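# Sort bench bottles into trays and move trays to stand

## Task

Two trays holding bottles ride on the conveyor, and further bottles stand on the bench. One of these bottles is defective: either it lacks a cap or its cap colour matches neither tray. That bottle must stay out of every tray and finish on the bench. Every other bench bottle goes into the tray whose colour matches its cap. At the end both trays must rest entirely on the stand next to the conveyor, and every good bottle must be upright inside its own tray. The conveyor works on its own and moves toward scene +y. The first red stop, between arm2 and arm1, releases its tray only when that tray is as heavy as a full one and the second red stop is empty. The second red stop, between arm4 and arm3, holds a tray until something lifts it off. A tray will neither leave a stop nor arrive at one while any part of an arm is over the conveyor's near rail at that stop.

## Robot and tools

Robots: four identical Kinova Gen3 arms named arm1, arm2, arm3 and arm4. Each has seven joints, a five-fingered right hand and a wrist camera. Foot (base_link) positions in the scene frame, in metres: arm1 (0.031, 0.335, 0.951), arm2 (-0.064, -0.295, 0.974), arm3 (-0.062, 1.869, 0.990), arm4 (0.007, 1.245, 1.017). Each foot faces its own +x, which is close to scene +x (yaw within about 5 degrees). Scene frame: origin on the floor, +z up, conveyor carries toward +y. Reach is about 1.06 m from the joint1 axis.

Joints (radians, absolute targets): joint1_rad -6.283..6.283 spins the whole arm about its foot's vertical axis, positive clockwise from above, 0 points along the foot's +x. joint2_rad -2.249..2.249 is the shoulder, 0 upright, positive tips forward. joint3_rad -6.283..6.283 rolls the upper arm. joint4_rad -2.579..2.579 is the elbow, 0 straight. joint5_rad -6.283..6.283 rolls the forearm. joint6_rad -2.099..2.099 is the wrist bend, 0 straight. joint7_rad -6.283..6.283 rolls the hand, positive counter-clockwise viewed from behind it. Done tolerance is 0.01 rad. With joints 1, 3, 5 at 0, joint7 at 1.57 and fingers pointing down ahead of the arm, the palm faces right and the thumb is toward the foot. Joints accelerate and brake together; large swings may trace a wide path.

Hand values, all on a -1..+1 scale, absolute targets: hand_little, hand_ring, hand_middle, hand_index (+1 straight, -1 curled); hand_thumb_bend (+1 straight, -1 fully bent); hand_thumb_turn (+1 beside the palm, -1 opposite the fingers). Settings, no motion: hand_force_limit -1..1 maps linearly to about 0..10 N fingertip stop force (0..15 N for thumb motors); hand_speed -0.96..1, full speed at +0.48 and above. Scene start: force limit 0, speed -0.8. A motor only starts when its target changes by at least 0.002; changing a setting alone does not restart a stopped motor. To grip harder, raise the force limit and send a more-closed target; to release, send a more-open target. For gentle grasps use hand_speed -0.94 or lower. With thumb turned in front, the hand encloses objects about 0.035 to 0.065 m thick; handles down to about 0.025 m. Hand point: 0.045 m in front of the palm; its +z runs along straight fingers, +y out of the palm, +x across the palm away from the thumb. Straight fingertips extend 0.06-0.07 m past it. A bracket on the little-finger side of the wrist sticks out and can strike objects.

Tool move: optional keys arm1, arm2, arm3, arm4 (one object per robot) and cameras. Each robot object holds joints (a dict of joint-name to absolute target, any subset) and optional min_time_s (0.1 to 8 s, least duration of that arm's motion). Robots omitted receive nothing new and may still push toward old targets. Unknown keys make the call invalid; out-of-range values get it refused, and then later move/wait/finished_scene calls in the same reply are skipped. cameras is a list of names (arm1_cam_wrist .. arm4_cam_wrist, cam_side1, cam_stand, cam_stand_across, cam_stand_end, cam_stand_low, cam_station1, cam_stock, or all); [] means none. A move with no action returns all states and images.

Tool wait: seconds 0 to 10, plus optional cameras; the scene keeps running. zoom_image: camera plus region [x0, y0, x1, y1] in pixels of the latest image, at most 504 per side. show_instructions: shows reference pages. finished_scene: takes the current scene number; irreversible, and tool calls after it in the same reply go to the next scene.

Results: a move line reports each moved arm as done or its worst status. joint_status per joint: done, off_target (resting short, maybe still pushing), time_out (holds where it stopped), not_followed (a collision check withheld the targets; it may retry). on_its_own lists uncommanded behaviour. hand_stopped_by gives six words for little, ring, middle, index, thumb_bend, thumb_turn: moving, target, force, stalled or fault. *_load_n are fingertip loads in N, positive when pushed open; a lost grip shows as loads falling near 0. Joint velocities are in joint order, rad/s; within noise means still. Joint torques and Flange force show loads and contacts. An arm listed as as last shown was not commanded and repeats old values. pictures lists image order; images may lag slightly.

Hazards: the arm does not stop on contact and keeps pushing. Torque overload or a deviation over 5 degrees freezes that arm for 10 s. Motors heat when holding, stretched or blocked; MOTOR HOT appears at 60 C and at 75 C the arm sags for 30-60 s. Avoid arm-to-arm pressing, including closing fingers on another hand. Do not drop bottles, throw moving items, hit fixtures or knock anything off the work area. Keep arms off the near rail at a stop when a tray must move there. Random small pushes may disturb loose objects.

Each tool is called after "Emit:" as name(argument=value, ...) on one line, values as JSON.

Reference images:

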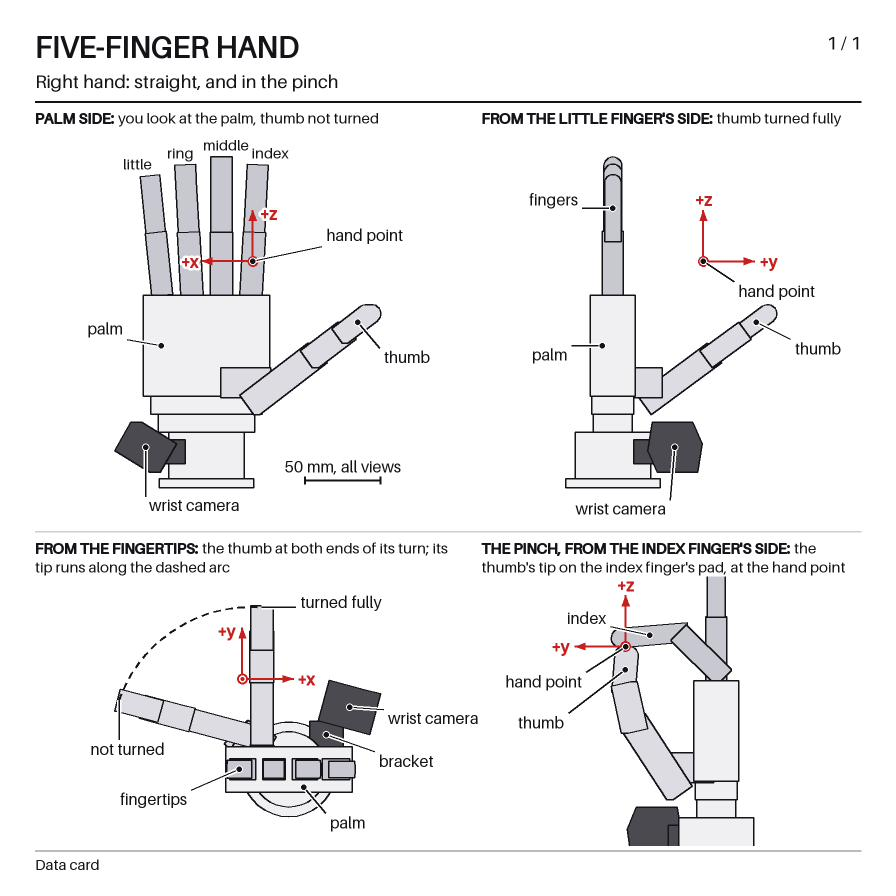

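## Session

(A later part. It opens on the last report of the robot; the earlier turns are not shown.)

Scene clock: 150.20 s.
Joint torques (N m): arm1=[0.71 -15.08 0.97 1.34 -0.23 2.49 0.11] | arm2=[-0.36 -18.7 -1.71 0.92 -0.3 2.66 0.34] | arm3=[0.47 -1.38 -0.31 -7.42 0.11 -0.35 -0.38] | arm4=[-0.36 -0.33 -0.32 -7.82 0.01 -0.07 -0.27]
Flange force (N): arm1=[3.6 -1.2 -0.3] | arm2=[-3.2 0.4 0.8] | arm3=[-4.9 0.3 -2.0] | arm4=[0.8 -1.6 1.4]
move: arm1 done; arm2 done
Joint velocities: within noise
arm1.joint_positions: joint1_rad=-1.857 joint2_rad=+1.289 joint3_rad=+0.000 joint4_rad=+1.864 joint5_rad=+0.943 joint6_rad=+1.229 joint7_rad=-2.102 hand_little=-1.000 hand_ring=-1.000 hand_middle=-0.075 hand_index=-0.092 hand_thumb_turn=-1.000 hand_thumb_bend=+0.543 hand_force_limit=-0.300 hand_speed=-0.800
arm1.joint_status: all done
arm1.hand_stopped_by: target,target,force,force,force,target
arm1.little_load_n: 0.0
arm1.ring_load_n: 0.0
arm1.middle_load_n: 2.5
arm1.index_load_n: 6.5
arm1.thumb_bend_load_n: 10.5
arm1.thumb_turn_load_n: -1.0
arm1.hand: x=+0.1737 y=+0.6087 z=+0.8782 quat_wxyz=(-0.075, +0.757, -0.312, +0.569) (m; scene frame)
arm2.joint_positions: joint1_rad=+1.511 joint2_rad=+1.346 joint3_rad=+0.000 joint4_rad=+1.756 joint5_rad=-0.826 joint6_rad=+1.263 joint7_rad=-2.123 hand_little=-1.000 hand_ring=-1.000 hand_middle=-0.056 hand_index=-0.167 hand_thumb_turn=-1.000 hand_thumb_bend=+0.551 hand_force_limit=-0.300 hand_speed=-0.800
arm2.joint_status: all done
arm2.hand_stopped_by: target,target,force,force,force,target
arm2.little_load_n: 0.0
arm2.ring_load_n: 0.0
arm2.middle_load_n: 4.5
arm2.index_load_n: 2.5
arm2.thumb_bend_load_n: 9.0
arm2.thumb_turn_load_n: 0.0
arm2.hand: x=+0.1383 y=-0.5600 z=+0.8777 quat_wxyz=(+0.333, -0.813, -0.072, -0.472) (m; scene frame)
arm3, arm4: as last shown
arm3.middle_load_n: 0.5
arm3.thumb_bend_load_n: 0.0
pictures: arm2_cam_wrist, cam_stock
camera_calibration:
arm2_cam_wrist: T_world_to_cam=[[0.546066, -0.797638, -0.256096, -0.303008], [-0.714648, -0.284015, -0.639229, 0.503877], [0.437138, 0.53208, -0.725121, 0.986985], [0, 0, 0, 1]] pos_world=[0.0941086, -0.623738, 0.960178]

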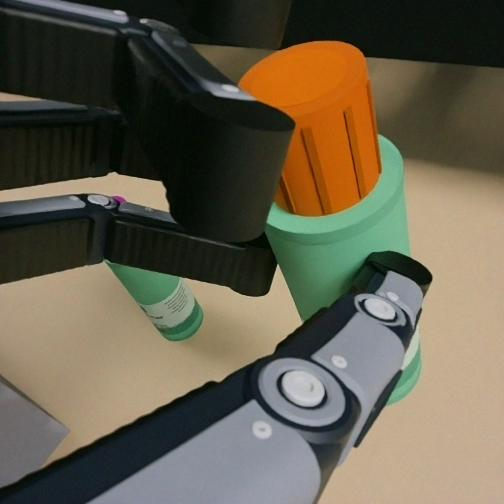

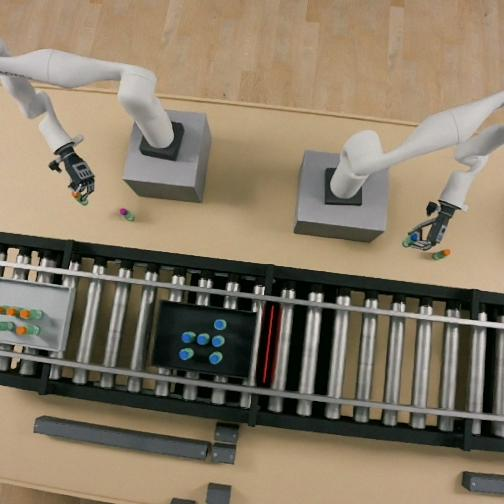

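Emit:
move(arm1={"joints": {"joint1_rad": -0.32, "joint2_rad": 0.5, "joint4_rad": 1.8, "joint5_rad": -0.29, "joint6_rad": 1.25, "joint7_rad": -2.4}, "min_time_s": 3.5})

Emit:
move(arm1={"joints": {"joint1_rad": 1.2133, "joint2_rad": 0.5, "joint4_rad": 1.7635, "joint5_rad": -1.5173, "joint6_rad": 1.1959, "joint7_rad": -2.7397}, "min_time_s": 3.5})

Emit:
move(arm1={"joints": {"joint1_rad": 1.2133, "joint2_rad": 0.7705, "joint4_rad": 1.7635, "joint5_rad": -1.5173, "joint6_rad": 1.1959, "joint7_rad": -2.7397}, "min_time_s": 2}, cameras=["cam_stock", "cam_station1", "cam_side1"])

Emit:
zoom_image(camera="cam_stock", region=[130, 240, 290, 400])

Emit:
zoom_image(camera="cam_station1", region=[160, 80, 380, 300])

Scene clock: 157.83 s.
Joint torques (N m): arm1=[0.72 -12.81 -1.56 -5.41 -0.73 0.98 0.11] | arm2=[-0.37 -18.72 -1.72 0.9 -0.3 2.66 0.3] | arm3=[0.53 -1.35 -0.35 -7.4 0.09 -0.31 -0.43] | arm4=[-0.45 -0.33 -0.28 -7.97 0.01 -0.08 -0.27]
Flange force (N): arm1=[3.3 -2.6 -0.4] | arm2=[-3.2 0.2 0.9] | arm3=[-5.1 0.1 -1.9] | arm4=[1.0 -1.6 1.9]
move: arm1 done
Joint velocities: within noise
arm1.joint_positions: joint1_rad=-0.320 joint2_rad=+0.500 joint3_rad=+0.000 joint4_rad=+1.800 joint5_rad=-0.290 joint6_rad=+1.250 joint7_rad=-2.400 hand_little=-1.000 hand_ring=-1.000 hand_middle=-0.075 hand_index=-0.092 hand_thumb_turn=-1.000 hand_thumb_bend=+0.543 hand_force_limit=-0.300 hand_speed=-0.800
arm1.joint_status: all done
arm1.hand_stopped_by: target,target,force,force,force,target
arm1.little_load_n: 0.0
arm1.ring_load_n: 0.0
arm1.middle_load_n: 2.5
arm1.index_load_n: 6.5
arm1.thumb_bend_load_n: 10.5
arm1.thumb_turn_load_n: -1.0
arm1.hand: x=+0.3517 y=+0.5517 z=+1.0834 quat_wxyz=(+0.243, -0.274, -0.931, +0.014) (m; scene frame)
arm2, arm3, arm4: as last shown
arm2.middle_load_n: 5.0
arm2.index_load_n: 3.0
arm3.middle_load_n: 0.0
arm3.thumb_bend_load_n: -0.5
arm4.middle_load_n: 0.5
pictures: none

Scene clock: 161.70 s.
Joint torques (N m): arm1=[1 -14.66 -2.26 -7.24 -2 1.52 0.14] | arm2=[-0.32 -18.72 -1.7 0.87 -0.3 2.68 0.33] | arm3=[0.54 -1.44 -0.34 -7.41 0.09 -0.35 -0.4] | arm4=[-0.49 -0.39 -0.38 -7.94 -0.06 -0.04 -0.28]
Flange force (N): arm1=[1.4 -3.8 -0.8] | arm2=[-3.1 0.2 1.0] | arm3=[-5.2 0.2 -2.0] | arm4=[0.6 -1.9 1.9]
move: arm1 done
Joint velocities: within noise
arm1.joint_positions: joint1_rad=+1.213 joint2_rad=+0.500 joint3_rad=+0.000 joint4_rad=+1.763 joint5_rad=-1.517 joint6_rad=+1.196 joint7_rad=-2.740 hand_little=-1.000 hand_ring=-1.000 hand_middle=-0.075 hand_index=-0.092 hand_thumb_turn=-1.000 hand_thumb_bend=+0.543 hand_force_limit=-0.300 hand_speed=-0.800
arm1.joint_status: all done
arm1.hand_stopped_by: target,target,force,force,force,target
arm1.little_load_n: 0.0
arm1.ring_load_n: 0.0
arm1.middle_load_n: 2.5
arm1.index_load_n: 6.5
arm1.thumb_bend_load_n: 10.5
arm1.thumb_turn_load_n: -1.0
arm1.hand: x=+0.5047 y=-0.0746 z=+1.2653 quat_wxyz=(+0.129, -0.801, +0.028, -0.585) (m; scene frame)
arm2, arm3, arm4: as last shown
arm2.middle_load_n: 4.5
arm2.index_load_n: 2.5
arm3.ring_load_n: 0.5
arm3.thumb_bend_load_n: 0.0
arm4.middle_load_n: 0.0
pictures: none

Scene clock: 164.03 s.
Joint torques (N m): arm1=[1.02 -16.88 -2.67 -5.36 -1.55 1.98 0.1] | arm2=[-0.33 -18.71 -1.69 0.92 -0.29 2.69 0.33] | arm3=[0.52 -1.37 -0.33 -7.49 0.11 -0.4 -0.41] | arm4=[-0.52 -0.3 -0.29 -7.93 0 -0.1 -0.32]
Flange force (N): arm1=[1.5 -3.7 -1.0] | arm2=[-3.1 0.3 1.0] | arm3=[-4.9 0.2 -1.8] | arm4=[1.0 -1.7 1.7]
move: arm1 done
Joint velocities: within noise
arm1.joint_positions: joint1_rad=+1.213 joint2_rad=+0.770 joint3_rad=+0.000 joint4_rad=+1.764 joint5_rad=-1.517 joint6_rad=+1.196 joint7_rad=-2.740 hand_little=-1.000 hand_ring=-1.000 hand_middle=-0.075 hand_index=-0.092 hand_thumb_turn=-1.000 hand_thumb_bend=+0.543 hand_force_limit=-0.300 hand_speed=-0.800
arm1.joint_status: all done
arm1.hand_stopped_by: target,target,force,force,force,target
arm1.little_load_n: 0.0
arm1.ring_load_n: 0.0
arm1.middle_load_n: 2.0
arm1.index_load_n: 6.5
arm1.thumb_bend_load_n: 10.5
arm1.thumb_turn_load_n: -0.5
arm1.hand: x=+0.4982 y=-0.0643 z=+1.1118 quat_wxyz=(+0.223, -0.811, +0.107, -0.530) (m; scene frame)
arm2: as last shown
arm3.joint_positions: joint1_rad=+0.300 joint2_rad=-0.437 joint3_rad=+0.000 joint4_rad=+1.530 joint5_rad=+0.000 joint6_rad=+1.935 joint7_rad=-2.030 hand_little=+0.050 hand_ring=+0.050 hand_middle=+0.050 hand_index=+0.050 hand_thumb_turn=-1.000 hand_thumb_bend=+0.500 hand_force_limit=+0.200 hand_speed=+0.000
arm3.joint_status: not commanded
arm3.hand_stopped_by: target,target,target,target,target,target
arm3.little_load_n: 0.5
arm3.ring_load_n: 0.0
arm3.middle_load_n: 0.0
arm3.index_load_n: 0.0
arm3.thumb_bend_load_n: 0.0
arm3.thumb_turn_load_n: 0.0
arm3.hand: x=+0.1189 y=+1.8113 z=+1.4878 quat_wxyz=(-0.059, -0.412, -0.909, -0.002) (m; scene frame)
arm4.joint_positions: joint1_rad=+0.900 joint2_rad=-0.372 joint3_rad=+0.000 joint4_rad=+1.600 joint5_rad=+0.000 joint6_rad=+1.950 joint7_rad=-1.900 hand_little=+0.050 hand_ring=+0.050 hand_middle=+0.050 hand_index=+0.050 hand_thumb_turn=-1.000 hand_thumb_bend=+0.500 hand_force_limit=+0.200 hand_speed=+0.000
arm4.joint_status: not commanded
arm4.hand_stopped_by: target,target,target,target,target,target
arm4.little_load_n: 0.0
arm4.ring_load_n: 0.0
arm4.middle_load_n: 0.5
arm4.index_load_n: 0.0
arm4.thumb_bend_load_n: 0.0
arm4.thumb_turn_load_n: 0.0
arm4.hand: x=+0.1482 y=+1.1304 z=+1.4753 quat_wxyz=(+0.018, -0.537, -0.844, -0.005) (m; scene frame)
pictures: cam_side1, cam_station1, cam_stock

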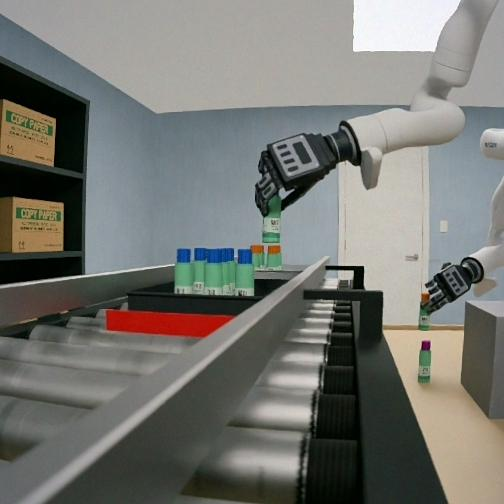

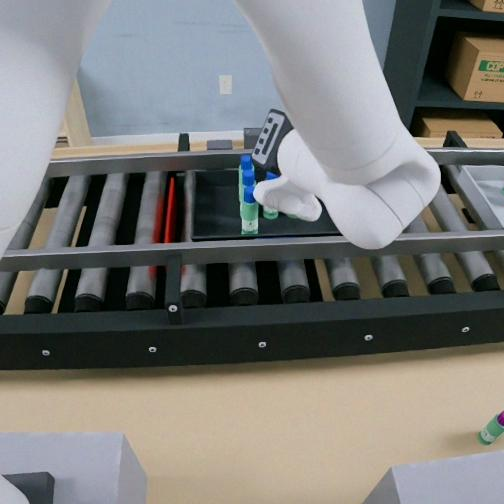

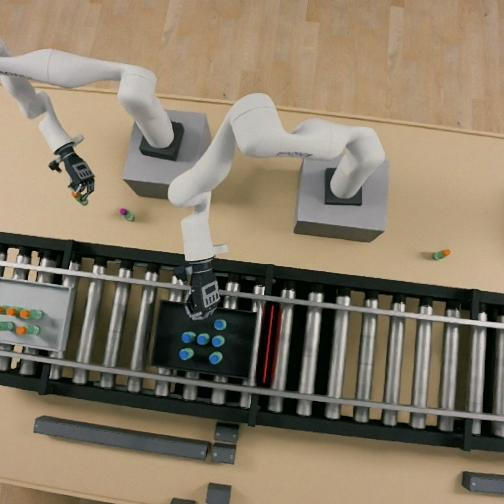

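Scaled by 3.150 from the camera's 504x504 image, which has a finer 720x720 frame.

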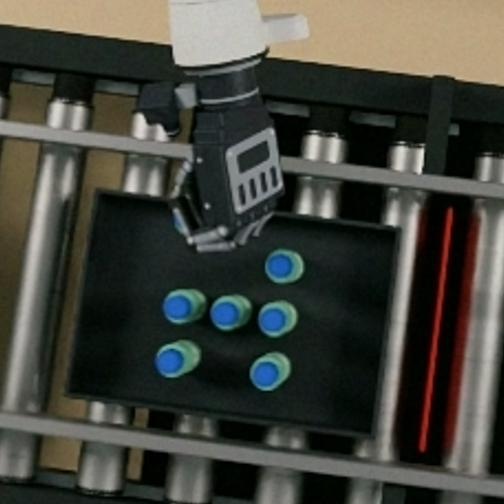

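Scaled by 2.291 from the camera's 504x504 image, which has a finer 720x720 frame.

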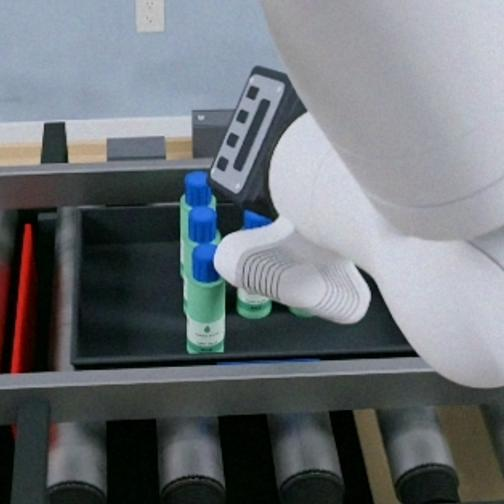

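Emit:
zoom_image(camera="cam_stock", region=[160, 270, 240, 350])

Emit:
zoom_image(camera="cam_side1", region=[120, 120, 380, 330])

Scaled by 6.300 from the camera's 504x504 image, which has a finer 720x720 frame.

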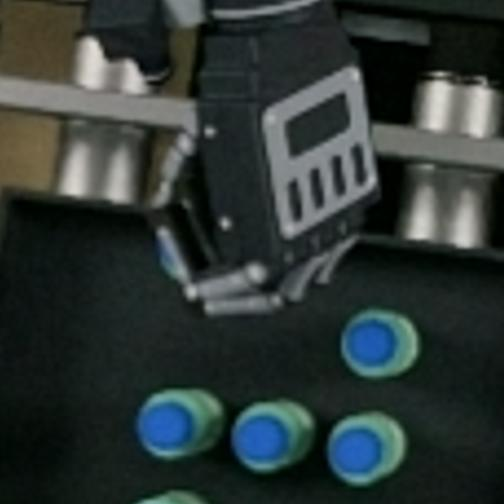

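Scaled by 1.938 from the camera's 504x504 image, which has a finer 720x720 frame.

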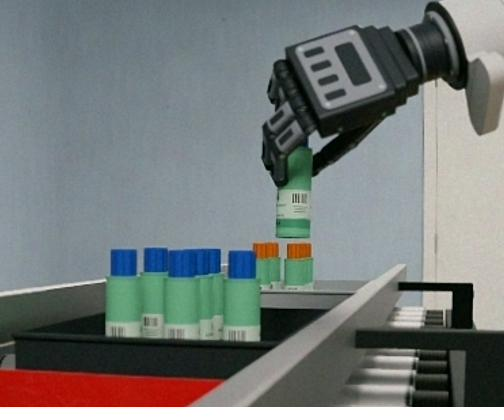

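Emit:
move(arm1={"joints": {"joint1_rad": 1.1973, "joint2_rad": 0.9127, "joint4_rad": 1.7603, "joint5_rad": -1.5866, "joint6_rad": 1.1852, "joint7_rad": -2.5902}, "min_time_s": 2}, cameras=["cam_stock", "cam_station1", "cam_side1"])

Emit:
zoom_image(camera="cam_stock", region=[160, 280, 240, 360])

Emit:
zoom_image(camera="cam_side1", region=[120, 160, 380, 330])

Emit:
zoom_image(camera="cam_station1", region=[180, 120, 360, 260])

Scene clock: 187.70 s.
Joint torques (N m): arm1=[1.02 -17.71 -2.86 -4.4 -1.25 2.2 0.1] | arm2=[-0.35 -18.72 -1.7 0.92 -0.28 2.68 0.32] | arm3=[0.54 -1.39 -0.31 -7.49 0.1 -0.35 -0.42] | arm4=[-0.42 -0.34 -0.27 -7.97 0.02 -0.13 -0.31]
Flange force (N): arm1=[2.1 -3.3 -1.2] | arm2=[-3.2 0.3 0.9] | arm3=[-4.9 0.2 -1.7] | arm4=[1.0 -1.6 1.8]
move: arm1 done
Joint velocities: within noise
arm1.joint_positions: joint1_rad=+1.197 joint2_rad=+0.913 joint3_rad=+0.000 joint4_rad=+1.760 joint5_rad=-1.587 joint6_rad=+1.185 joint7_rad=-2.590 hand_little=-1.000 hand_ring=-1.000 hand_middle=-0.075 hand_index=-0.092 hand_thumb_turn=-1.000 hand_thumb_bend=+0.543 hand_force_limit=-0.300 hand_speed=-0.800
arm1.joint_status: all done
arm1.hand_stopped_by: target,target,force,force,force,target
arm1.little_load_n: 0.0
arm1.ring_load_n: 0.0
arm1.middle_load_n: 2.0
arm1.index_load_n: 6.5
arm1.thumb_bend_load_n: 10.5
arm1.thumb_turn_load_n: -1.0
arm1.hand: x=+0.5054 y=-0.0630 z=+1.0448 quat_wxyz=(+0.223, -0.811, +0.107, -0.530) (m; scene frame)
arm2, arm3, arm4: as last shown
arm2.index_load_n: 3.0
arm2.thumb_bend_load_n: 9.5
arm3.little_load_n: 0.0
arm4.ring_load_n: 0.5
arm4.middle_load_n: 0.0
arm4.thumb_turn_load_n: -0.5
pictures: cam_side1, cam_station1, cam_stock

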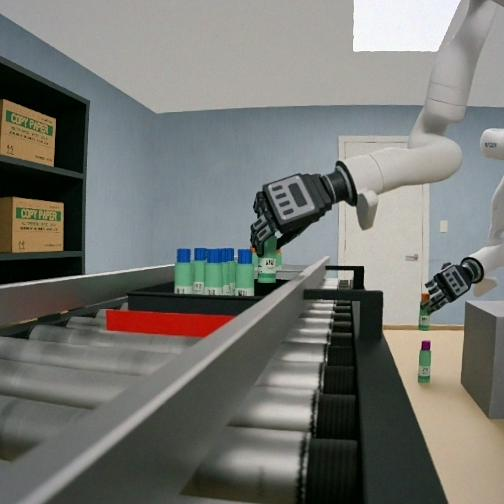

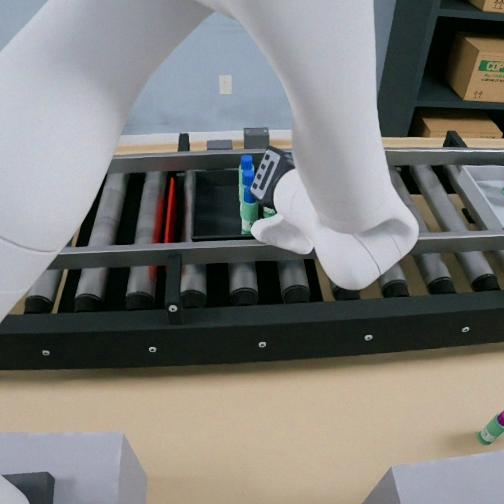

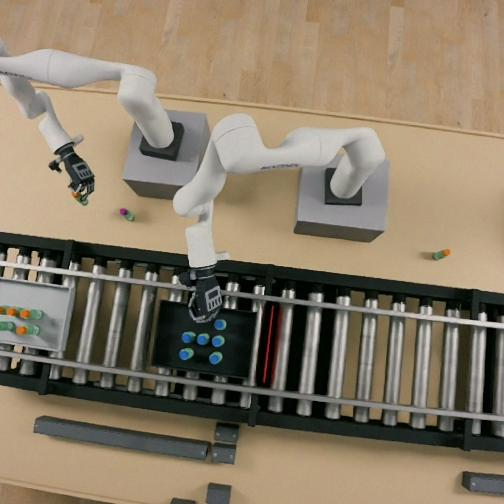

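Scaled by 6.300 from the camera's 504x504 image, which has a finer 720x720 frame.

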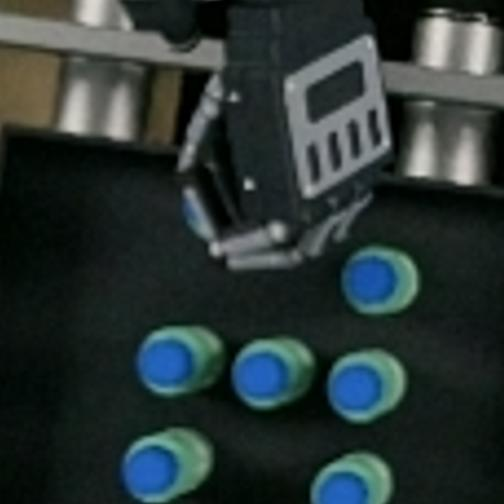

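Scaled by 1.938 from the camera's 504x504 image, which has a finer 720x720 frame.

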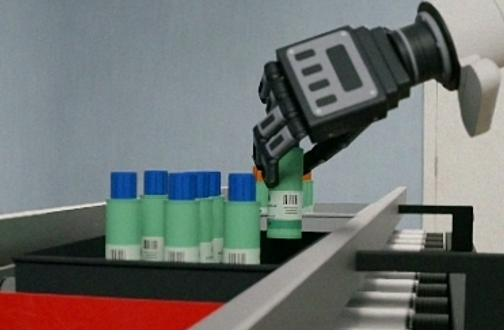

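Scaled by 2.800 from the camera's 504x504 image, which has a finer 720x720 frame.

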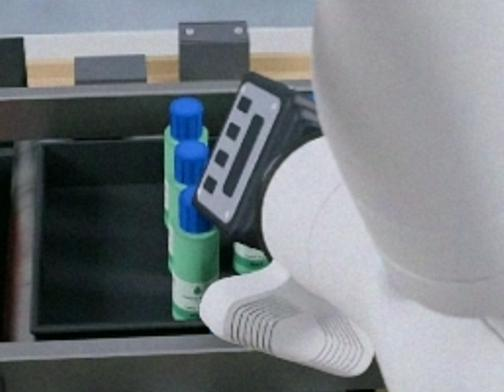

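Emit:
move(arm1={"joints": {"joint1_rad": 1.1973, "joint2_rad": 1.0075, "joint4_rad": 1.7454, "joint5_rad": -1.6189, "joint6_rad": 1.1877, "joint7_rad": -2.504}, "min_time_s": 1.5}, cameras=["cam_stock", "cam_side1"])

Emit:
zoom_image(camera="cam_side1", region=[120, 200, 340, 330])

Emit:
move(arm1={"joints": {"joint1_rad": 1.1973, "joint2_rad": 1.021, "joint4_rad": 1.7423, "joint5_rad": -1.6231, "joint6_rad": 1.1883, "joint7_rad": -2.4927}, "min_time_s": 1}, cameras=["cam_stock", "cam_side1"])

Emit:
zoom_image(camera="cam_side1", region=[120, 200, 340, 330])

Emit:
zoom_image(camera="cam_stock", region=[160, 280, 240, 360])

Scene clock: 197.50 s.
Joint torques (N m): arm1=[1.03 -17.92 -2.85 -3.73 -1.06 2.18 0.09] | arm2=[-0.34 -18.71 -1.69 0.93 -0.29 2.66 0.33] | arm3=[0.49 -1.4 -0.32 -7.45 0.11 -0.36 -0.4] | arm4=[-0.5 -0.41 -0.35 -7.89 0.02 -0.06 -0.22]
Flange force (N): arm1=[2.6 -3.2 -1.4] | arm2=[-3.2 0.4 0.9] | arm3=[-5.0 0.3 -1.9] | arm4=[0.7 -1.5 1.6]
move: arm1 done
Joint velocities: within noise
arm1.joint_positions: joint1_rad=+1.197 joint2_rad=+1.007 joint3_rad=+0.000 joint4_rad=+1.745 joint5_rad=-1.619 joint6_rad=+1.188 joint7_rad=-2.504 hand_little=-1.000 hand_ring=-1.000 hand_middle=-0.075 hand_index=-0.092 hand_thumb_turn=-1.000 hand_thumb_bend=+0.543 hand_force_limit=-0.300 hand_speed=-0.800
arm1.joint_status: all done
arm1.hand_stopped_by: target,target,force,force,force,target
arm1.little_load_n: 0.0
arm1.ring_load_n: 0.0
arm1.middle_load_n: 2.0
arm1.index_load_n: 6.5
arm1.thumb_bend_load_n: 10.5
arm1.thumb_turn_load_n: -1.0
arm1.hand: x=+0.5049 y=-0.0628 z=+1.0017 quat_wxyz=(+0.223, -0.811, +0.107, -0.530) (m; scene frame)
arm2, arm3, arm4: as last shown
arm2.index_load_n: 2.5
arm4.ring_load_n: 0.0
arm4.thumb_turn_load_n: 0.0
pictures: cam_side1, cam_stock

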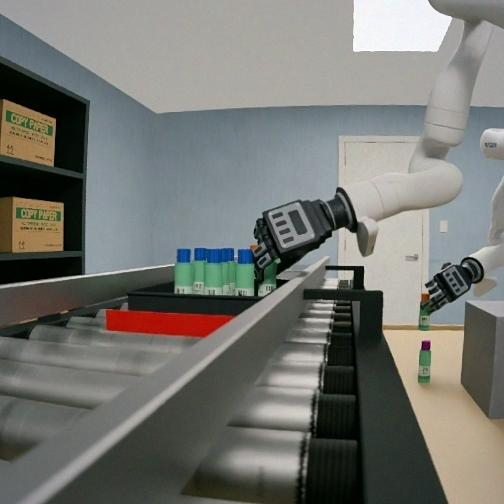

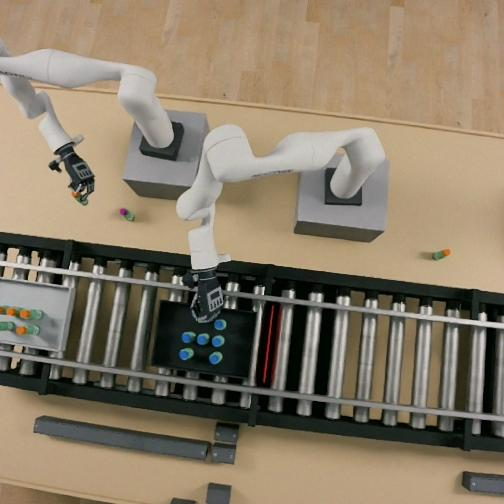

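Scaled by 2.291 from the camera's 504x504 image, which has a finer 720x720 frame.

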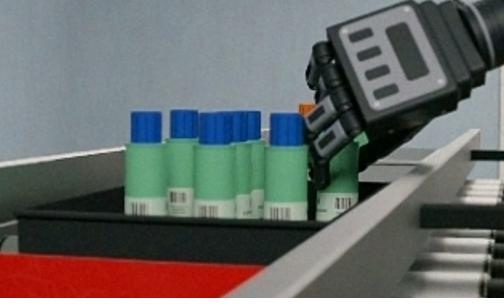

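Scene clock: 198.80 s.
Joint torques (N m): arm1=[1.76 -11.02 0.39 -1.2 -0.06 -1.25 -0.55] | arm2=[-0.32 -18.72 -1.73 0.89 -0.28 2.68 0.31] | arm3=[0.5 -1.37 -0.35 -7.41 0.09 -0.34 -0.4] | arm4=[-0.42 -0.33 -0.35 -7.84 -0.03 -0.07 -0.31]
Flange force (N): arm1=[12.4 -9.7 -4.8] | arm2=[-3.2 0.2 1.0] | arm3=[-5.0 0.1 -1.9] | arm4=[0.7 -1.9 1.4]
move: arm1 done
Joint velocities: within noise
arm1.joint_positions: joint1_rad=+1.197 joint2_rad=+1.021 joint3_rad=+0.000 joint4_rad=+1.742 joint5_rad=-1.623 joint6_rad=+1.188 joint7_rad=-2.493 hand_little=-1.000 hand_ring=-1.000 hand_middle=-0.075 hand_index=-0.092 hand_thumb_turn=-1.000 hand_thumb_bend=+0.543 hand_force_limit=-0.300 hand_speed=-0.800
arm1.joint_status: all done
arm1.hand_stopped_by: target,target,force,force,force,target
arm1.little_load_n: 0.0
arm1.ring_load_n: -3.0
arm1.middle_load_n: 3.5
arm1.index_load_n: 5.0
arm1.thumb_bend_load_n: 10.0
arm1.thumb_turn_load_n: -4.0
arm1.hand: x=+0.5048 y=-0.0628 z=+0.9957 quat_wxyz=(+0.223, -0.811, +0.107, -0.530) (m; scene frame)
arm2, arm3, arm4: as last shown
pictures: cam_side1, cam_stock

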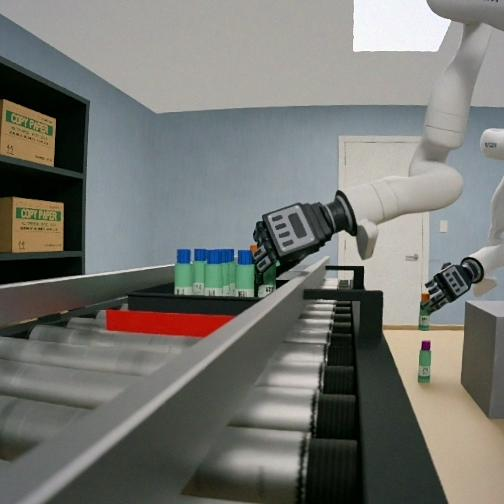

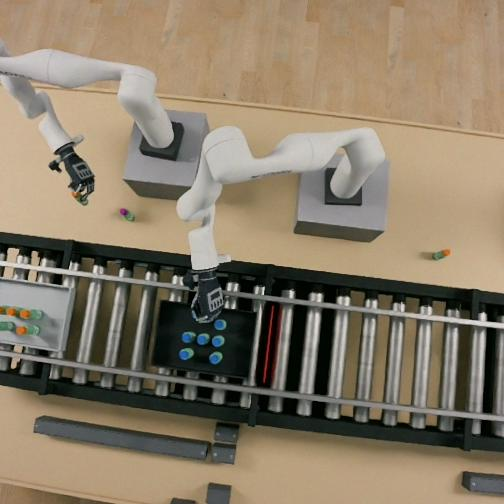

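Scaled by 2.291 from the camera's 504x504 image, which has a finer 720x720 frame.

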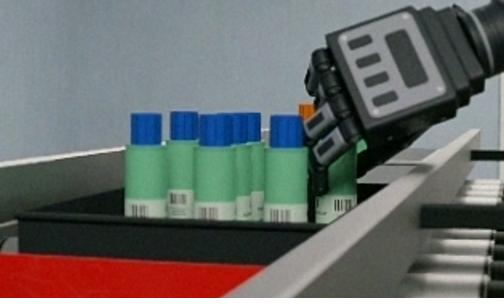

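Scaled by 6.300 from the camera's 504x504 image, which has a finer 720x720 frame.

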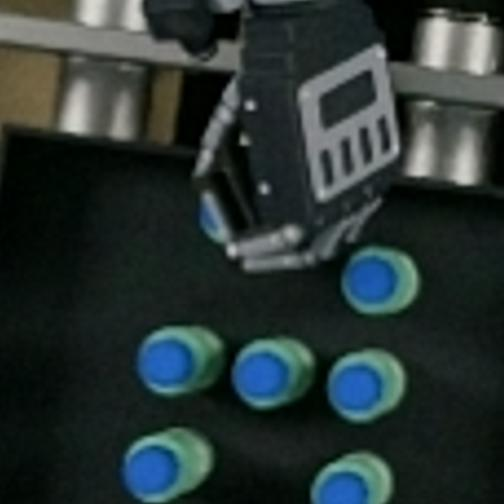

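Emit:
move(arm1={"joints": {"joint1_rad": 1.1973, "joint2_rad": 1.0142, "joint4_rad": 1.7439, "joint5_rad": -1.621, "joint6_rad": 1.188, "joint7_rad": -2.4985}, "min_time_s": 0.5})

Emit:
move(arm1={"joints": {"hand_index": 0.2, "hand_middle": 0.2, "hand_thumb_bend": 0.68, "hand_speed": -0.8}}, cameras=["cam_stock", "cam_side1"])

Emit:
zoom_image(camera="cam_side1", region=[120, 200, 340, 330])

Emit:
zoom_image(camera="cam_stock", region=[160, 280, 240, 360])

Scene clock: 203.10 s.
Joint torques (N m): arm1=[0.98 -17.11 -2.61 -3.24 -0.83 1.88 0] | arm2=[-0.37 -18.72 -1.68 0.91 -0.29 2.65 0.32] | arm3=[0.47 -1.37 -0.35 -7.46 0.1 -0.37 -0.4] | arm4=[-0.43 -0.38 -0.22 -7.85 -0.04 -0.02 -0.3]
Flange force (N): arm1=[3.9 -3.6 -1.7] | arm2=[-3.2 0.3 0.9] | arm3=[-4.9 0.1 -1.8] | arm4=[0.7 -1.4 1.6]
move: arm1 done
Joint velocities: within noise
arm1.joint_positions: joint1_rad=+1.197 joint2_rad=+1.014 joint3_rad=+0.000 joint4_rad=+1.744 joint5_rad=-1.621 joint6_rad=+1.188 joint7_rad=-2.499 hand_little=-1.000 hand_ring=-1.000 hand_middle=-0.075 hand_index=-0.092 hand_thumb_turn=-1.000 hand_thumb_bend=+0.543 hand_force_limit=-0.300 hand_speed=-0.800
arm1.joint_status: all done
arm1.hand_stopped_by: target,target,force,force,force,target
arm1.little_load_n: 0.0
arm1.ring_load_n: -1.5
arm1.middle_load_n: 3.0
arm1.index_load_n: 5.0
arm1.thumb_bend_load_n: 10.5
arm1.thumb_turn_load_n: -1.0
arm1.hand: x=+0.5048 y=-0.0628 z=+0.9987 quat_wxyz=(+0.223, -0.811, +0.107, -0.530) (m; scene frame)
arm2, arm3, arm4: as last shown
arm2.ring_load_n: 0.5
arm2.index_load_n: 3.0
pictures: none

Scene clock: 204.10 s.
Joint torques (N m): arm1=[0.99 -17.7 -2.89 -3.59 -1 2.11 0.07] | arm2=[-0.36 -18.71 -1.68 0.9 -0.3 2.67 0.31] | arm3=[0.55 -1.42 -0.38 -7.47 0.13 -0.39 -0.42] | arm4=[-0.46 -0.34 -0.3 -7.89 0.03 -0.07 -0.32]
Flange force (N): arm1=[3.0 -3.3 -1.7] | arm2=[-3.2 0.2 0.9] | arm3=[-5.1 0.0 -1.9] | arm4=[0.8 -1.7 1.6]
move: arm1 done
Joint velocities: within noise
arm1.joint_positions: joint1_rad=+1.197 joint2_rad=+1.014 joint3_rad=+0.000 joint4_rad=+1.744 joint5_rad=-1.621 joint6_rad=+1.188 joint7_rad=-2.499 hand_little=-1.000 hand_ring=-1.000 hand_middle=+0.200 hand_index=+0.200 hand_thumb_turn=-1.000 hand_thumb_bend=+0.680 hand_force_limit=-0.300 hand_speed=-0.800
arm1.joint_status: all done
arm1.hand_stopped_by: target,target,target,target,target,target
arm1.little_load_n: 0.0
arm1.ring_load_n: 0.0
arm1.middle_load_n: 0.0
arm1.index_load_n: 0.0
arm1.thumb_bend_load_n: 0.0
arm1.thumb_turn_load_n: 0.0
arm1.hand: x=+0.5048 y=-0.0628 z=+0.9987 quat_wxyz=(+0.223, -0.811, +0.107, -0.530) (m; scene frame)
arm2.joint_positions: joint1_rad=+1.511 joint2_rad=+1.346 joint3_rad=+0.000 joint4_rad=+1.756 joint5_rad=-0.826 joint6_rad=+1.263 joint7_rad=-2.123 hand_little=-1.000 hand_ring=-1.000 hand_middle=-0.056 hand_index=-0.167 hand_thumb_turn=-1.000 hand_thumb_bend=+0.551 hand_force_limit=-0.300 hand_speed=-0.800
arm2.joint_status: not commanded
arm2.hand_stopped_by: target,target,force,force,force,target
arm2.little_load_n: 0.0
arm2.ring_load_n: 0.0
arm2.middle_load_n: 5.0
arm2.index_load_n: 2.5
arm2.thumb_bend_load_n: 9.0
arm2.thumb_turn_load_n: 0.0
arm2.hand: x=+0.1383 y=-0.5600 z=+0.8777 quat_wxyz=(+0.333, -0.813, -0.072, -0.472) (m; scene frame)
arm3, arm4: as last shown
pictures: cam_side1, cam_stock

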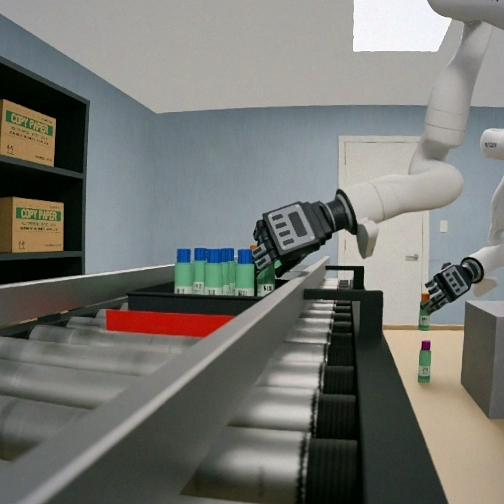

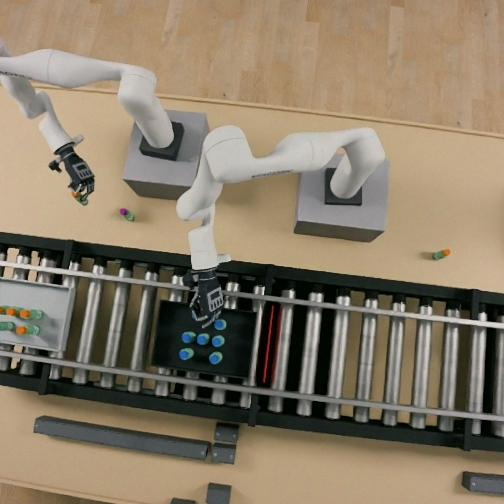

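Scaled by 2.291 from the camera's 504x504 image, which has a finer 720x720 frame.

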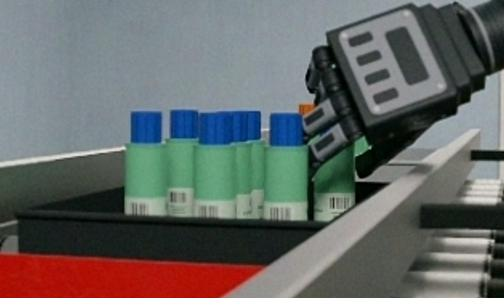

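Scaled by 6.300 from the camera's 504x504 image, which has a finer 720x720 frame.

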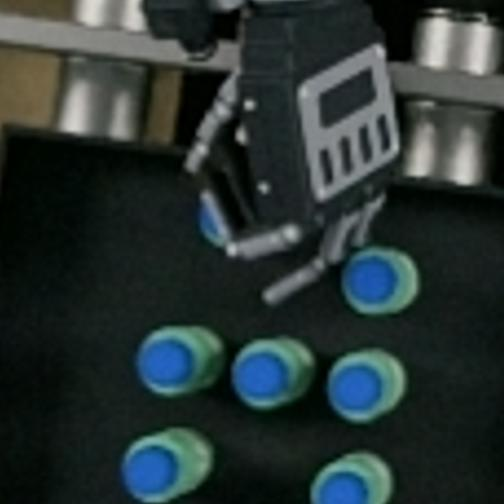

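Emit:
move(arm1={"joints": {"joint1_rad": 1.2478, "joint2_rad": 0.8573, "joint4_rad": 1.9723, "joint5_rad": -1.6011, "joint6_rad": 1.2081, "joint7_rad": -2.4224}, "min_time_s": 1.5})

Emit:
move(arm1={"joints": {"joint1_rad": 1.1, "joint2_rad": 0.4, "joint4_rad": 1.95, "joint5_rad": -1.5, "joint6_rad": 1.21, "joint7_rad": -2.42}, "min_time_s": 1.5}, cameras=["cam_stock", "cam_station1"])

Emit:
move(arm1={"joints": {"joint1_rad": -0.32, "joint2_rad": 0.3, "joint4_rad": 1.6, "joint5_rad": -0.29, "joint6_rad": 1.3, "joint7_rad": -2.2}, "min_time_s": 2.5})

Emit:
move(arm1={"joints": {"joint1_rad": -1.738, "joint2_rad": 1.1, "joint4_rad": 0.95, "joint5_rad": 0.967, "joint6_rad": 1.58, "joint7_rad": -1.6}, "min_time_s": 3}, cameras=["cam_stock", "cam_station1"])

Scene clock: 227.77 s.
Joint torques (N m): arm1=[0.98 -15.33 -2.66 -2.92 -0.83 2.15 0.09] | arm2=[-0.35 -18.72 -1.68 0.89 -0.28 2.68 0.33] | arm3=[0.54 -1.44 -0.32 -7.43 0.1 -0.38 -0.42] | arm4=[-0.41 -0.26 -0.34 -7.97 -0.04 -0.08 -0.31]
Flange force (N): arm1=[3.4 -3.4 -1.7] | arm2=[-3.1 0.3 1.0] | arm3=[-5.1 0.2 -2.1] | arm4=[1.0 -1.9 2.0]
move: arm1 done
Joint velocities: within noise
arm1.joint_positions: joint1_rad=+1.248 joint2_rad=+0.857 joint3_rad=+0.000 joint4_rad=+1.972 joint5_rad=-1.601 joint6_rad=+1.208 joint7_rad=-2.422 hand_little=-1.000 hand_ring=-1.000 hand_middle=+0.200 hand_index=+0.200 hand_thumb_turn=-1.000 hand_thumb_bend=+0.680 hand_force_limit=-0.300 hand_speed=-0.800
arm1.joint_status: all done
arm1.hand_stopped_by: target,target,target,target,target,target
arm1.little_load_n: 0.0
arm1.ring_load_n: 0.0
arm1.middle_load_n: 0.0
arm1.index_load_n: 0.0
arm1.thumb_bend_load_n: 0.0
arm1.thumb_turn_load_n: 0.0
arm1.hand: x=+0.4592 y=-0.0167 z=+1.0450 quat_wxyz=(+0.223, -0.811, +0.107, -0.530) (m; scene frame)
arm2, arm3, arm4: as last shown
arm2.middle_load_n: 4.5
pictures: none

Scene clock: 229.63 s.
Joint torques (N m): arm1=[0.93 -11.99 -2.01 -6.4 -1.75 1.54 0.09] | arm2=[-0.35 -18.74 -1.71 0.91 -0.29 2.64 0.34] | arm3=[0.55 -1.41 -0.45 -7.43 0.09 -0.34 -0.37] | arm4=[-0.42 -0.33 -0.32 -7.92 -0.02 -0.07 -0.23]
Flange force (N): arm1=[3.1 -3.4 -1.3] | arm2=[-3.2 0.4 0.8] | arm3=[-5.2 0.0 -1.9] | arm4=[0.9 -1.6 1.7]
move: arm1 done
Joint velocities: within noise
arm1.joint_positions: joint1_rad=+1.100 joint2_rad=+0.400 joint3_rad=+0.000 joint4_rad=+1.950 joint5_rad=-1.500 joint6_rad=+1.210 joint7_rad=-2.420 hand_little=-1.000 hand_ring=-1.000 hand_middle=+0.200 hand_index=+0.200 hand_thumb_turn=-1.000 hand_thumb_bend=+0.680 hand_force_limit=-0.300 hand_speed=-0.800
arm1.joint_status: all done
arm1.hand_stopped_by: target,target,target,target,target,target
arm1.little_load_n: 0.5
arm1.ring_load_n: 0.0
arm1.middle_load_n: 0.0
arm1.index_load_n: 0.0
arm1.thumb_bend_load_n: 0.0
arm1.thumb_turn_load_n: 0.0
arm1.hand: x=+0.5196 y=+0.0347 z=+1.2691 quat_wxyz=(+0.107, -0.797, -0.129, -0.580) (m; scene frame)
arm2, arm3, arm4: as last shown
arm2.index_load_n: 3.0
arm2.thumb_turn_load_n: 0.5
pictures: cam_station1, cam_stock

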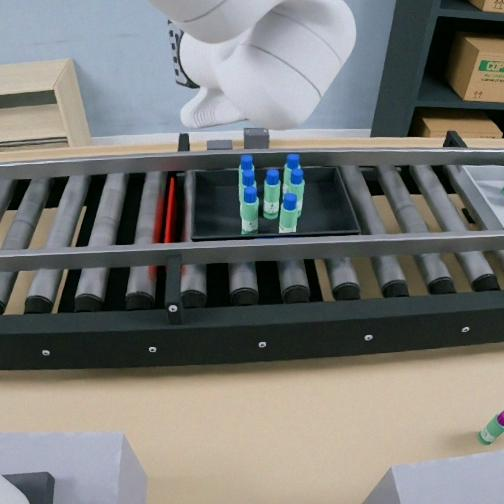

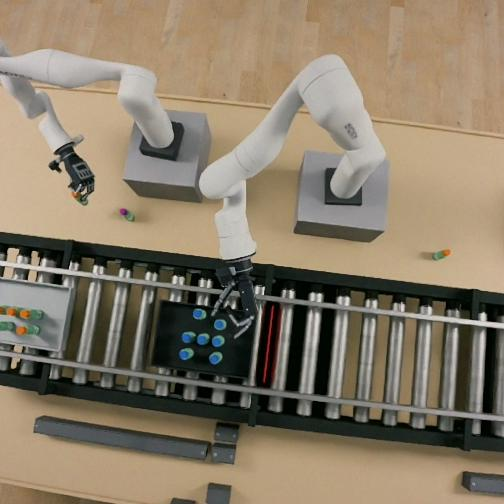

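Scene clock: 232.50 s.
Joint torques (N m): arm1=[0.77 -11.48 -1.49 -7.72 -0.82 0.1 0.08] | arm2=[-0.36 -18.72 -1.67 0.92 -0.29 2.67 0.3] | arm3=[0.52 -1.4 -0.34 -7.42 0.09 -0.38 -0.39] | arm4=[-0.5 -0.36 -0.25 -7.94 0.03 -0.06 -0.27]
Flange force (N): arm1=[4.3 -1.8 -0.6] | arm2=[-3.2 0.3 0.9] | arm3=[-5.0 0.2 -2.0] | arm4=[0.9 -1.4 1.8]
move: arm1 done
Joint velocities: within noise
arm1.joint_positions: joint1_rad=-0.320 joint2_rad=+0.300 joint3_rad=+0.000 joint4_rad=+1.600 joint5_rad=-0.290 joint6_rad=+1.300 joint7_rad=-2.200 hand_little=-1.000 hand_ring=-1.000 hand_middle=+0.200 hand_index=+0.200 hand_thumb_turn=-1.000 hand_thumb_bend=+0.680 hand_force_limit=-0.300 hand_speed=-0.800
arm1.joint_status: all done
arm1.hand_stopped_by: target,target,target,target,target,target
arm1.little_load_n: 0.0
arm1.ring_load_n: 0.0
arm1.middle_load_n: 0.0
arm1.index_load_n: 0.0
arm1.thumb_bend_load_n: 0.0
arm1.thumb_turn_load_n: 0.0
arm1.hand: x=+0.4311 y=+0.6002 z=+1.2268 quat_wxyz=(+0.100, -0.153, -0.977, -0.107) (m; scene frame)
arm2: as last shown
arm2.middle_load_n: 5.0
arm3.joint_positions: joint1_rad=+0.300 joint2_rad=-0.437 joint3_rad=+0.000 joint4_rad=+1.530 joint5_rad=+0.000 joint6_rad=+1.935 joint7_rad=-2.030 hand_little=+0.050 hand_ring=+0.050 hand_middle=+0.050 hand_index=+0.050 hand_thumb_turn=-1.000 hand_thumb_bend=+0.500 hand_force_limit=+0.200 hand_speed=+0.000
arm3.joint_status: not commanded
arm3.hand_stopped_by: target,target,target,target,target,target
arm3.little_load_n: 0.0
arm3.ring_load_n: 0.0
arm3.middle_load_n: 0.0
arm3.index_load_n: 0.5
arm3.thumb_bend_load_n: 0.0
arm3.thumb_turn_load_n: 0.0
arm3.hand: x=+0.1189 y=+1.8113 z=+1.4878 quat_wxyz=(-0.059, -0.412, -0.909, -0.002) (m; scene frame)
arm4.joint_positions: joint1_rad=+0.900 joint2_rad=-0.372 joint3_rad=+0.000 joint4_rad=+1.600 joint5_rad=+0.000 joint6_rad=+1.950 joint7_rad=-1.900 hand_little=+0.050 hand_ring=+0.050 hand_middle=+0.050 hand_index=+0.050 hand_thumb_turn=-1.000 hand_thumb_bend=+0.500 hand_force_limit=+0.200 hand_speed=+0.000
arm4.joint_status: not commanded
arm4.hand_stopped_by: target,target,target,target,target,target
arm4.little_load_n: 0.0
arm4.ring_load_n: 0.0
arm4.middle_load_n: 0.0
arm4.index_load_n: 0.0
arm4.thumb_bend_load_n: 0.0
arm4.thumb_turn_load_n: 0.0
arm4.hand: x=+0.1482 y=+1.1304 z=+1.4753 quat_wxyz=(+0.018, -0.537, -0.844, -0.005) (m; scene frame)
pictures: none

Scene clock: 235.87 s.
Joint torques (N m): arm1=[0.66 -21.47 0.79 -6.72 1.51 1.08 0.04] | arm2=[-0.38 -18.71 -1.7 0.91 -0.28 2.68 0.32] | arm3=[0.5 -1.37 -0.34 -7.5 0.14 -0.35 -0.41] | arm4=[-0.48 -0.38 -0.3 -7.96 0 -0.05 -0.28]
Flange force (N): arm1=[6.2 1.0 -0.5] | arm2=[-3.2 0.3 0.9] | arm3=[-4.9 0.2 -1.6] | arm4=[0.8 -1.6 1.9]
move: arm1 done
Joint velocities: within noise
arm1.joint_positions: joint1_rad=-1.738 joint2_rad=+1.100 joint3_rad=+0.000 joint4_rad=+0.950 joint5_rad=+0.967 joint6_rad=+1.580 joint7_rad=-1.600 hand_little=-1.000 hand_ring=-1.000 hand_middle=+0.200 hand_index=+0.200 hand_thumb_turn=-1.000 hand_thumb_bend=+0.680 hand_force_limit=-0.300 hand_speed=-0.800
arm1.joint_status: all done
arm1.hand_stopped_by: target,target,target,target,target,target
arm1.little_load_n: 0.0
arm1.ring_load_n: 0.0
arm1.middle_load_n: 0.0
arm1.index_load_n: 0.0
arm1.thumb_bend_load_n: 0.0
arm1.thumb_turn_load_n: 0.0
arm1.hand: x=+0.1369 y=+0.9536 z=+1.0639 quat_wxyz=(-0.232, +0.741, -0.454, +0.437) (m; scene frame)
arm2, arm3, arm4: as last shown
arm2.thumb_turn_load_n: 0.0
arm3.index_load_n: 0.0
arm4.thumb_bend_load_n: -0.5
pictures: cam_station1, cam_stock

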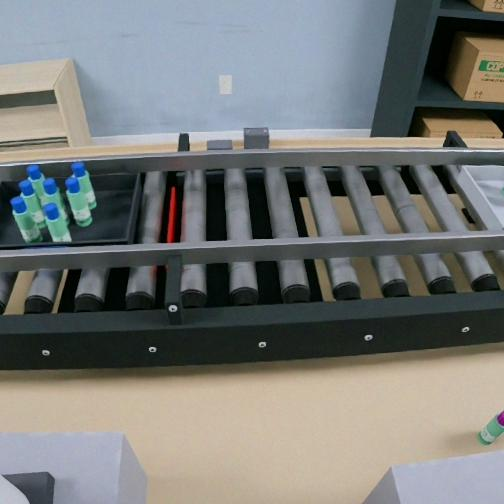

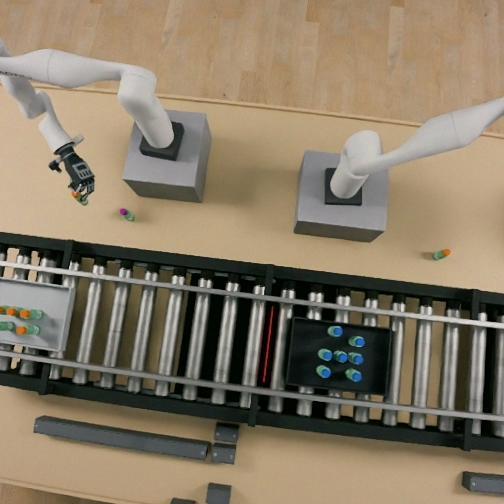

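Emit:
move(arm1={"joints": {"joint1_rad": -1.738, "joint2_rad": 1.5819, "joint4_rad": 0.9204, "joint5_rad": 0.9674, "joint6_rad": 1.5828, "joint7_rad": -1.5445}, "min_time_s": 2}, cameras=["cam_stock", "cam_stand"])

Emit:
zoom_image(camera="cam_stock", region=[410, 190, 500, 280])

Emit:
zoom_image(camera="cam_stock", region=[0, 270, 140, 410])

Scene clock: 240.87 s.
Joint torques (N m): arm1=[0.62 -20.76 1.07 -3.91 0.94 1.94 0.06] | arm2=[-0.37 -18.72 -1.69 0.87 -0.3 2.67 0.31] | arm3=[0.56 -1.4 -0.38 -7.39 0.13 -0.34 -0.43] | arm4=[-0.52 -0.38 -0.41 -7.95 0 -0.08 -0.34]
Flange force (N): arm1=[6.3 1.0 0.0] | arm2=[-3.2 0.2 1.0] | arm3=[-5.2 0.0 -2.0] | arm4=[0.6 -2.1 1.8]
move: arm1 done
Joint velocities: within noise
arm1.joint_positions: joint1_rad=-1.738 joint2_rad=+1.582 joint3_rad=+0.000 joint4_rad=+0.920 joint5_rad=+0.967 joint6_rad=+1.583 joint7_rad=-1.545 hand_little=-1.000 hand_ring=-1.000 hand_middle=+0.200 hand_index=+0.200 hand_thumb_turn=-1.000 hand_thumb_bend=+0.680 hand_force_limit=-0.300 hand_speed=-0.800
arm1.joint_status: all done
arm1.hand_stopped_by: target,target,target,target,target,target
arm1.little_load_n: 0.0
arm1.ring_load_n: 0.0
arm1.middle_load_n: 0.0
arm1.index_load_n: 0.0
arm1.thumb_bend_load_n: 0.0
arm1.thumb_turn_load_n: 0.0
arm1.hand: x=+0.1673 y=+0.8220 z=+0.8199 quat_wxyz=(-0.076, +0.757, -0.312, +0.569) (m; scene frame)
arm2, arm3, arm4: as last shown
arm2.middle_load_n: 4.5
arm4.middle_load_n: 0.5
arm4.thumb_bend_load_n: 0.0
pictures: cam_stand, cam_stock

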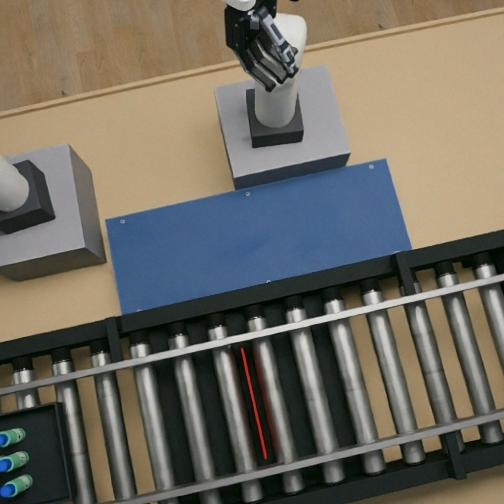

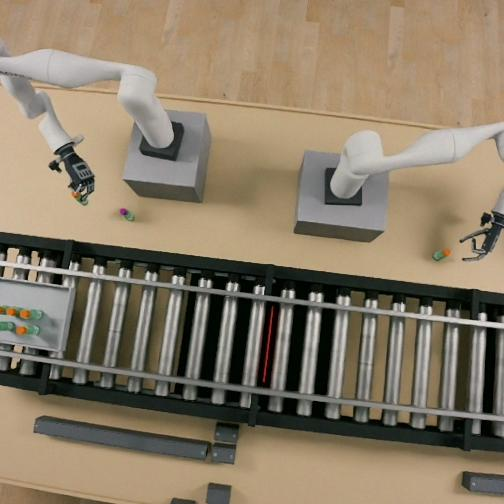

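Scaled by 5.600 from the camera's 504x504 image, which has a finer 720x720 frame.

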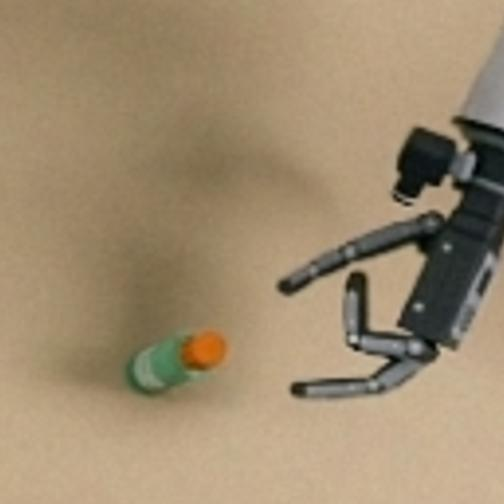

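Scaled by 3.600 from the camera's 504x504 image, which has a finer 720x720 frame.

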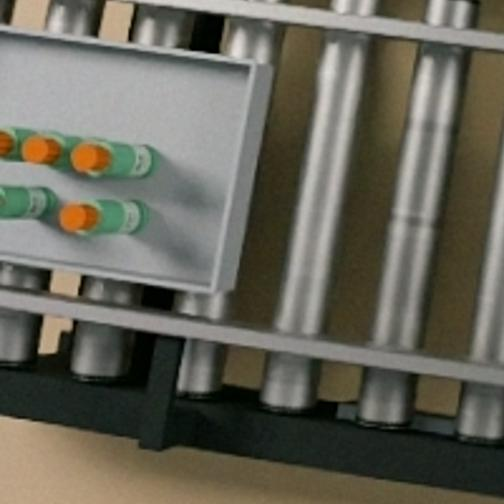

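Emit:
move(arm1={"joints": {"joint1_rad": -1.74, "joint2_rad": 1.5931, "joint4_rad": 1.1346, "joint5_rad": 0.9752, "joint6_rad": 1.4559, "joint7_rad": -1.7313}, "min_time_s": 2.5}, cameras=["cam_stock", "cam_stand"])

Emit:
zoom_image(camera="cam_stock", region=[410, 210, 480, 280])

Scene clock: 249.00 s.
Joint torques (N m): arm1=[0.65 -19.24 1.08 -2.38 0.58 2.16 0.07] | arm2=[-0.34 -18.75 -1.72 0.92 -0.3 2.65 0.33] | arm3=[0.56 -1.43 -0.31 -7.45 0.08 -0.35 -0.4] | arm4=[-0.44 -0.33 -0.35 -7.89 -0.02 -0.06 -0.25]
Flange force (N): arm1=[5.7 0.1 -0.3] | arm2=[-3.2 0.4 0.8] | arm3=[-5.1 0.3 -1.9] | arm4=[0.8 -1.7 1.7]
move: arm1 done
Joint velocities: within noise
arm1.joint_positions: joint1_rad=-1.740 joint2_rad=+1.593 joint3_rad=+0.000 joint4_rad=+1.135 joint5_rad=+0.975 joint6_rad=+1.456 joint7_rad=-1.731 hand_little=-1.000 hand_ring=-1.000 hand_middle=+0.200 hand_index=+0.200 hand_thumb_turn=-1.000 hand_thumb_bend=+0.680 hand_force_limit=-0.300 hand_speed=-0.800
arm1.joint_status: all done
arm1.hand_stopped_by: target,target,target,target,target,target
arm1.little_load_n: 0.5
arm1.ring_load_n: 0.0
arm1.middle_load_n: 0.0
arm1.index_load_n: 0.0
arm1.thumb_bend_load_n: 0.0
arm1.thumb_turn_load_n: 0.0
arm1.hand: x=+0.1810 y=+0.7627 z=+0.7790 quat_wxyz=(-0.075, +0.757, -0.312, +0.569) (m; scene frame)
arm2, arm3, arm4: as last shown
arm2.middle_load_n: 5.0
arm4.middle_load_n: 0.0
pictures: cam_stand, cam_stock

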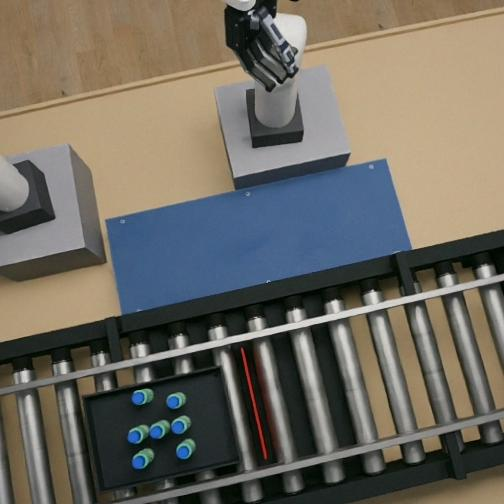

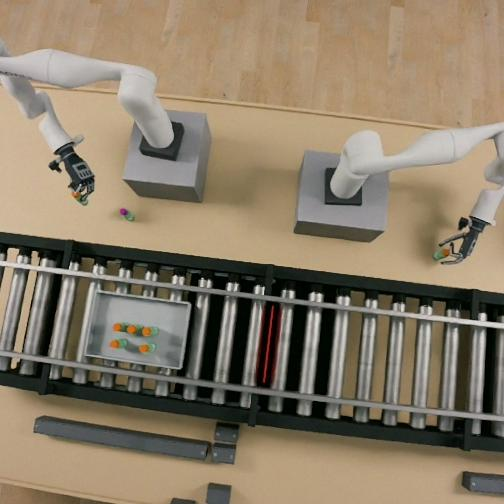

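Scaled by 7.200 from the camera's 504x504 image, which has a finer 720x720 frame.

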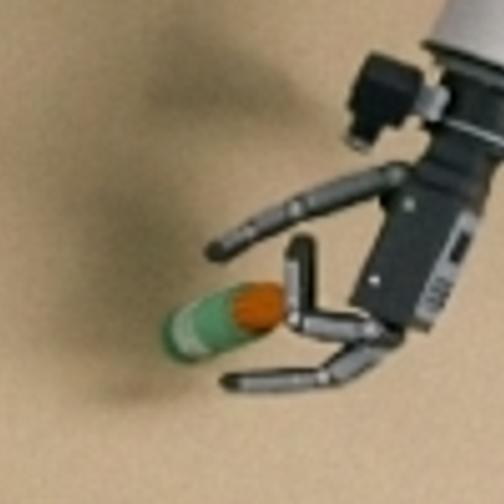

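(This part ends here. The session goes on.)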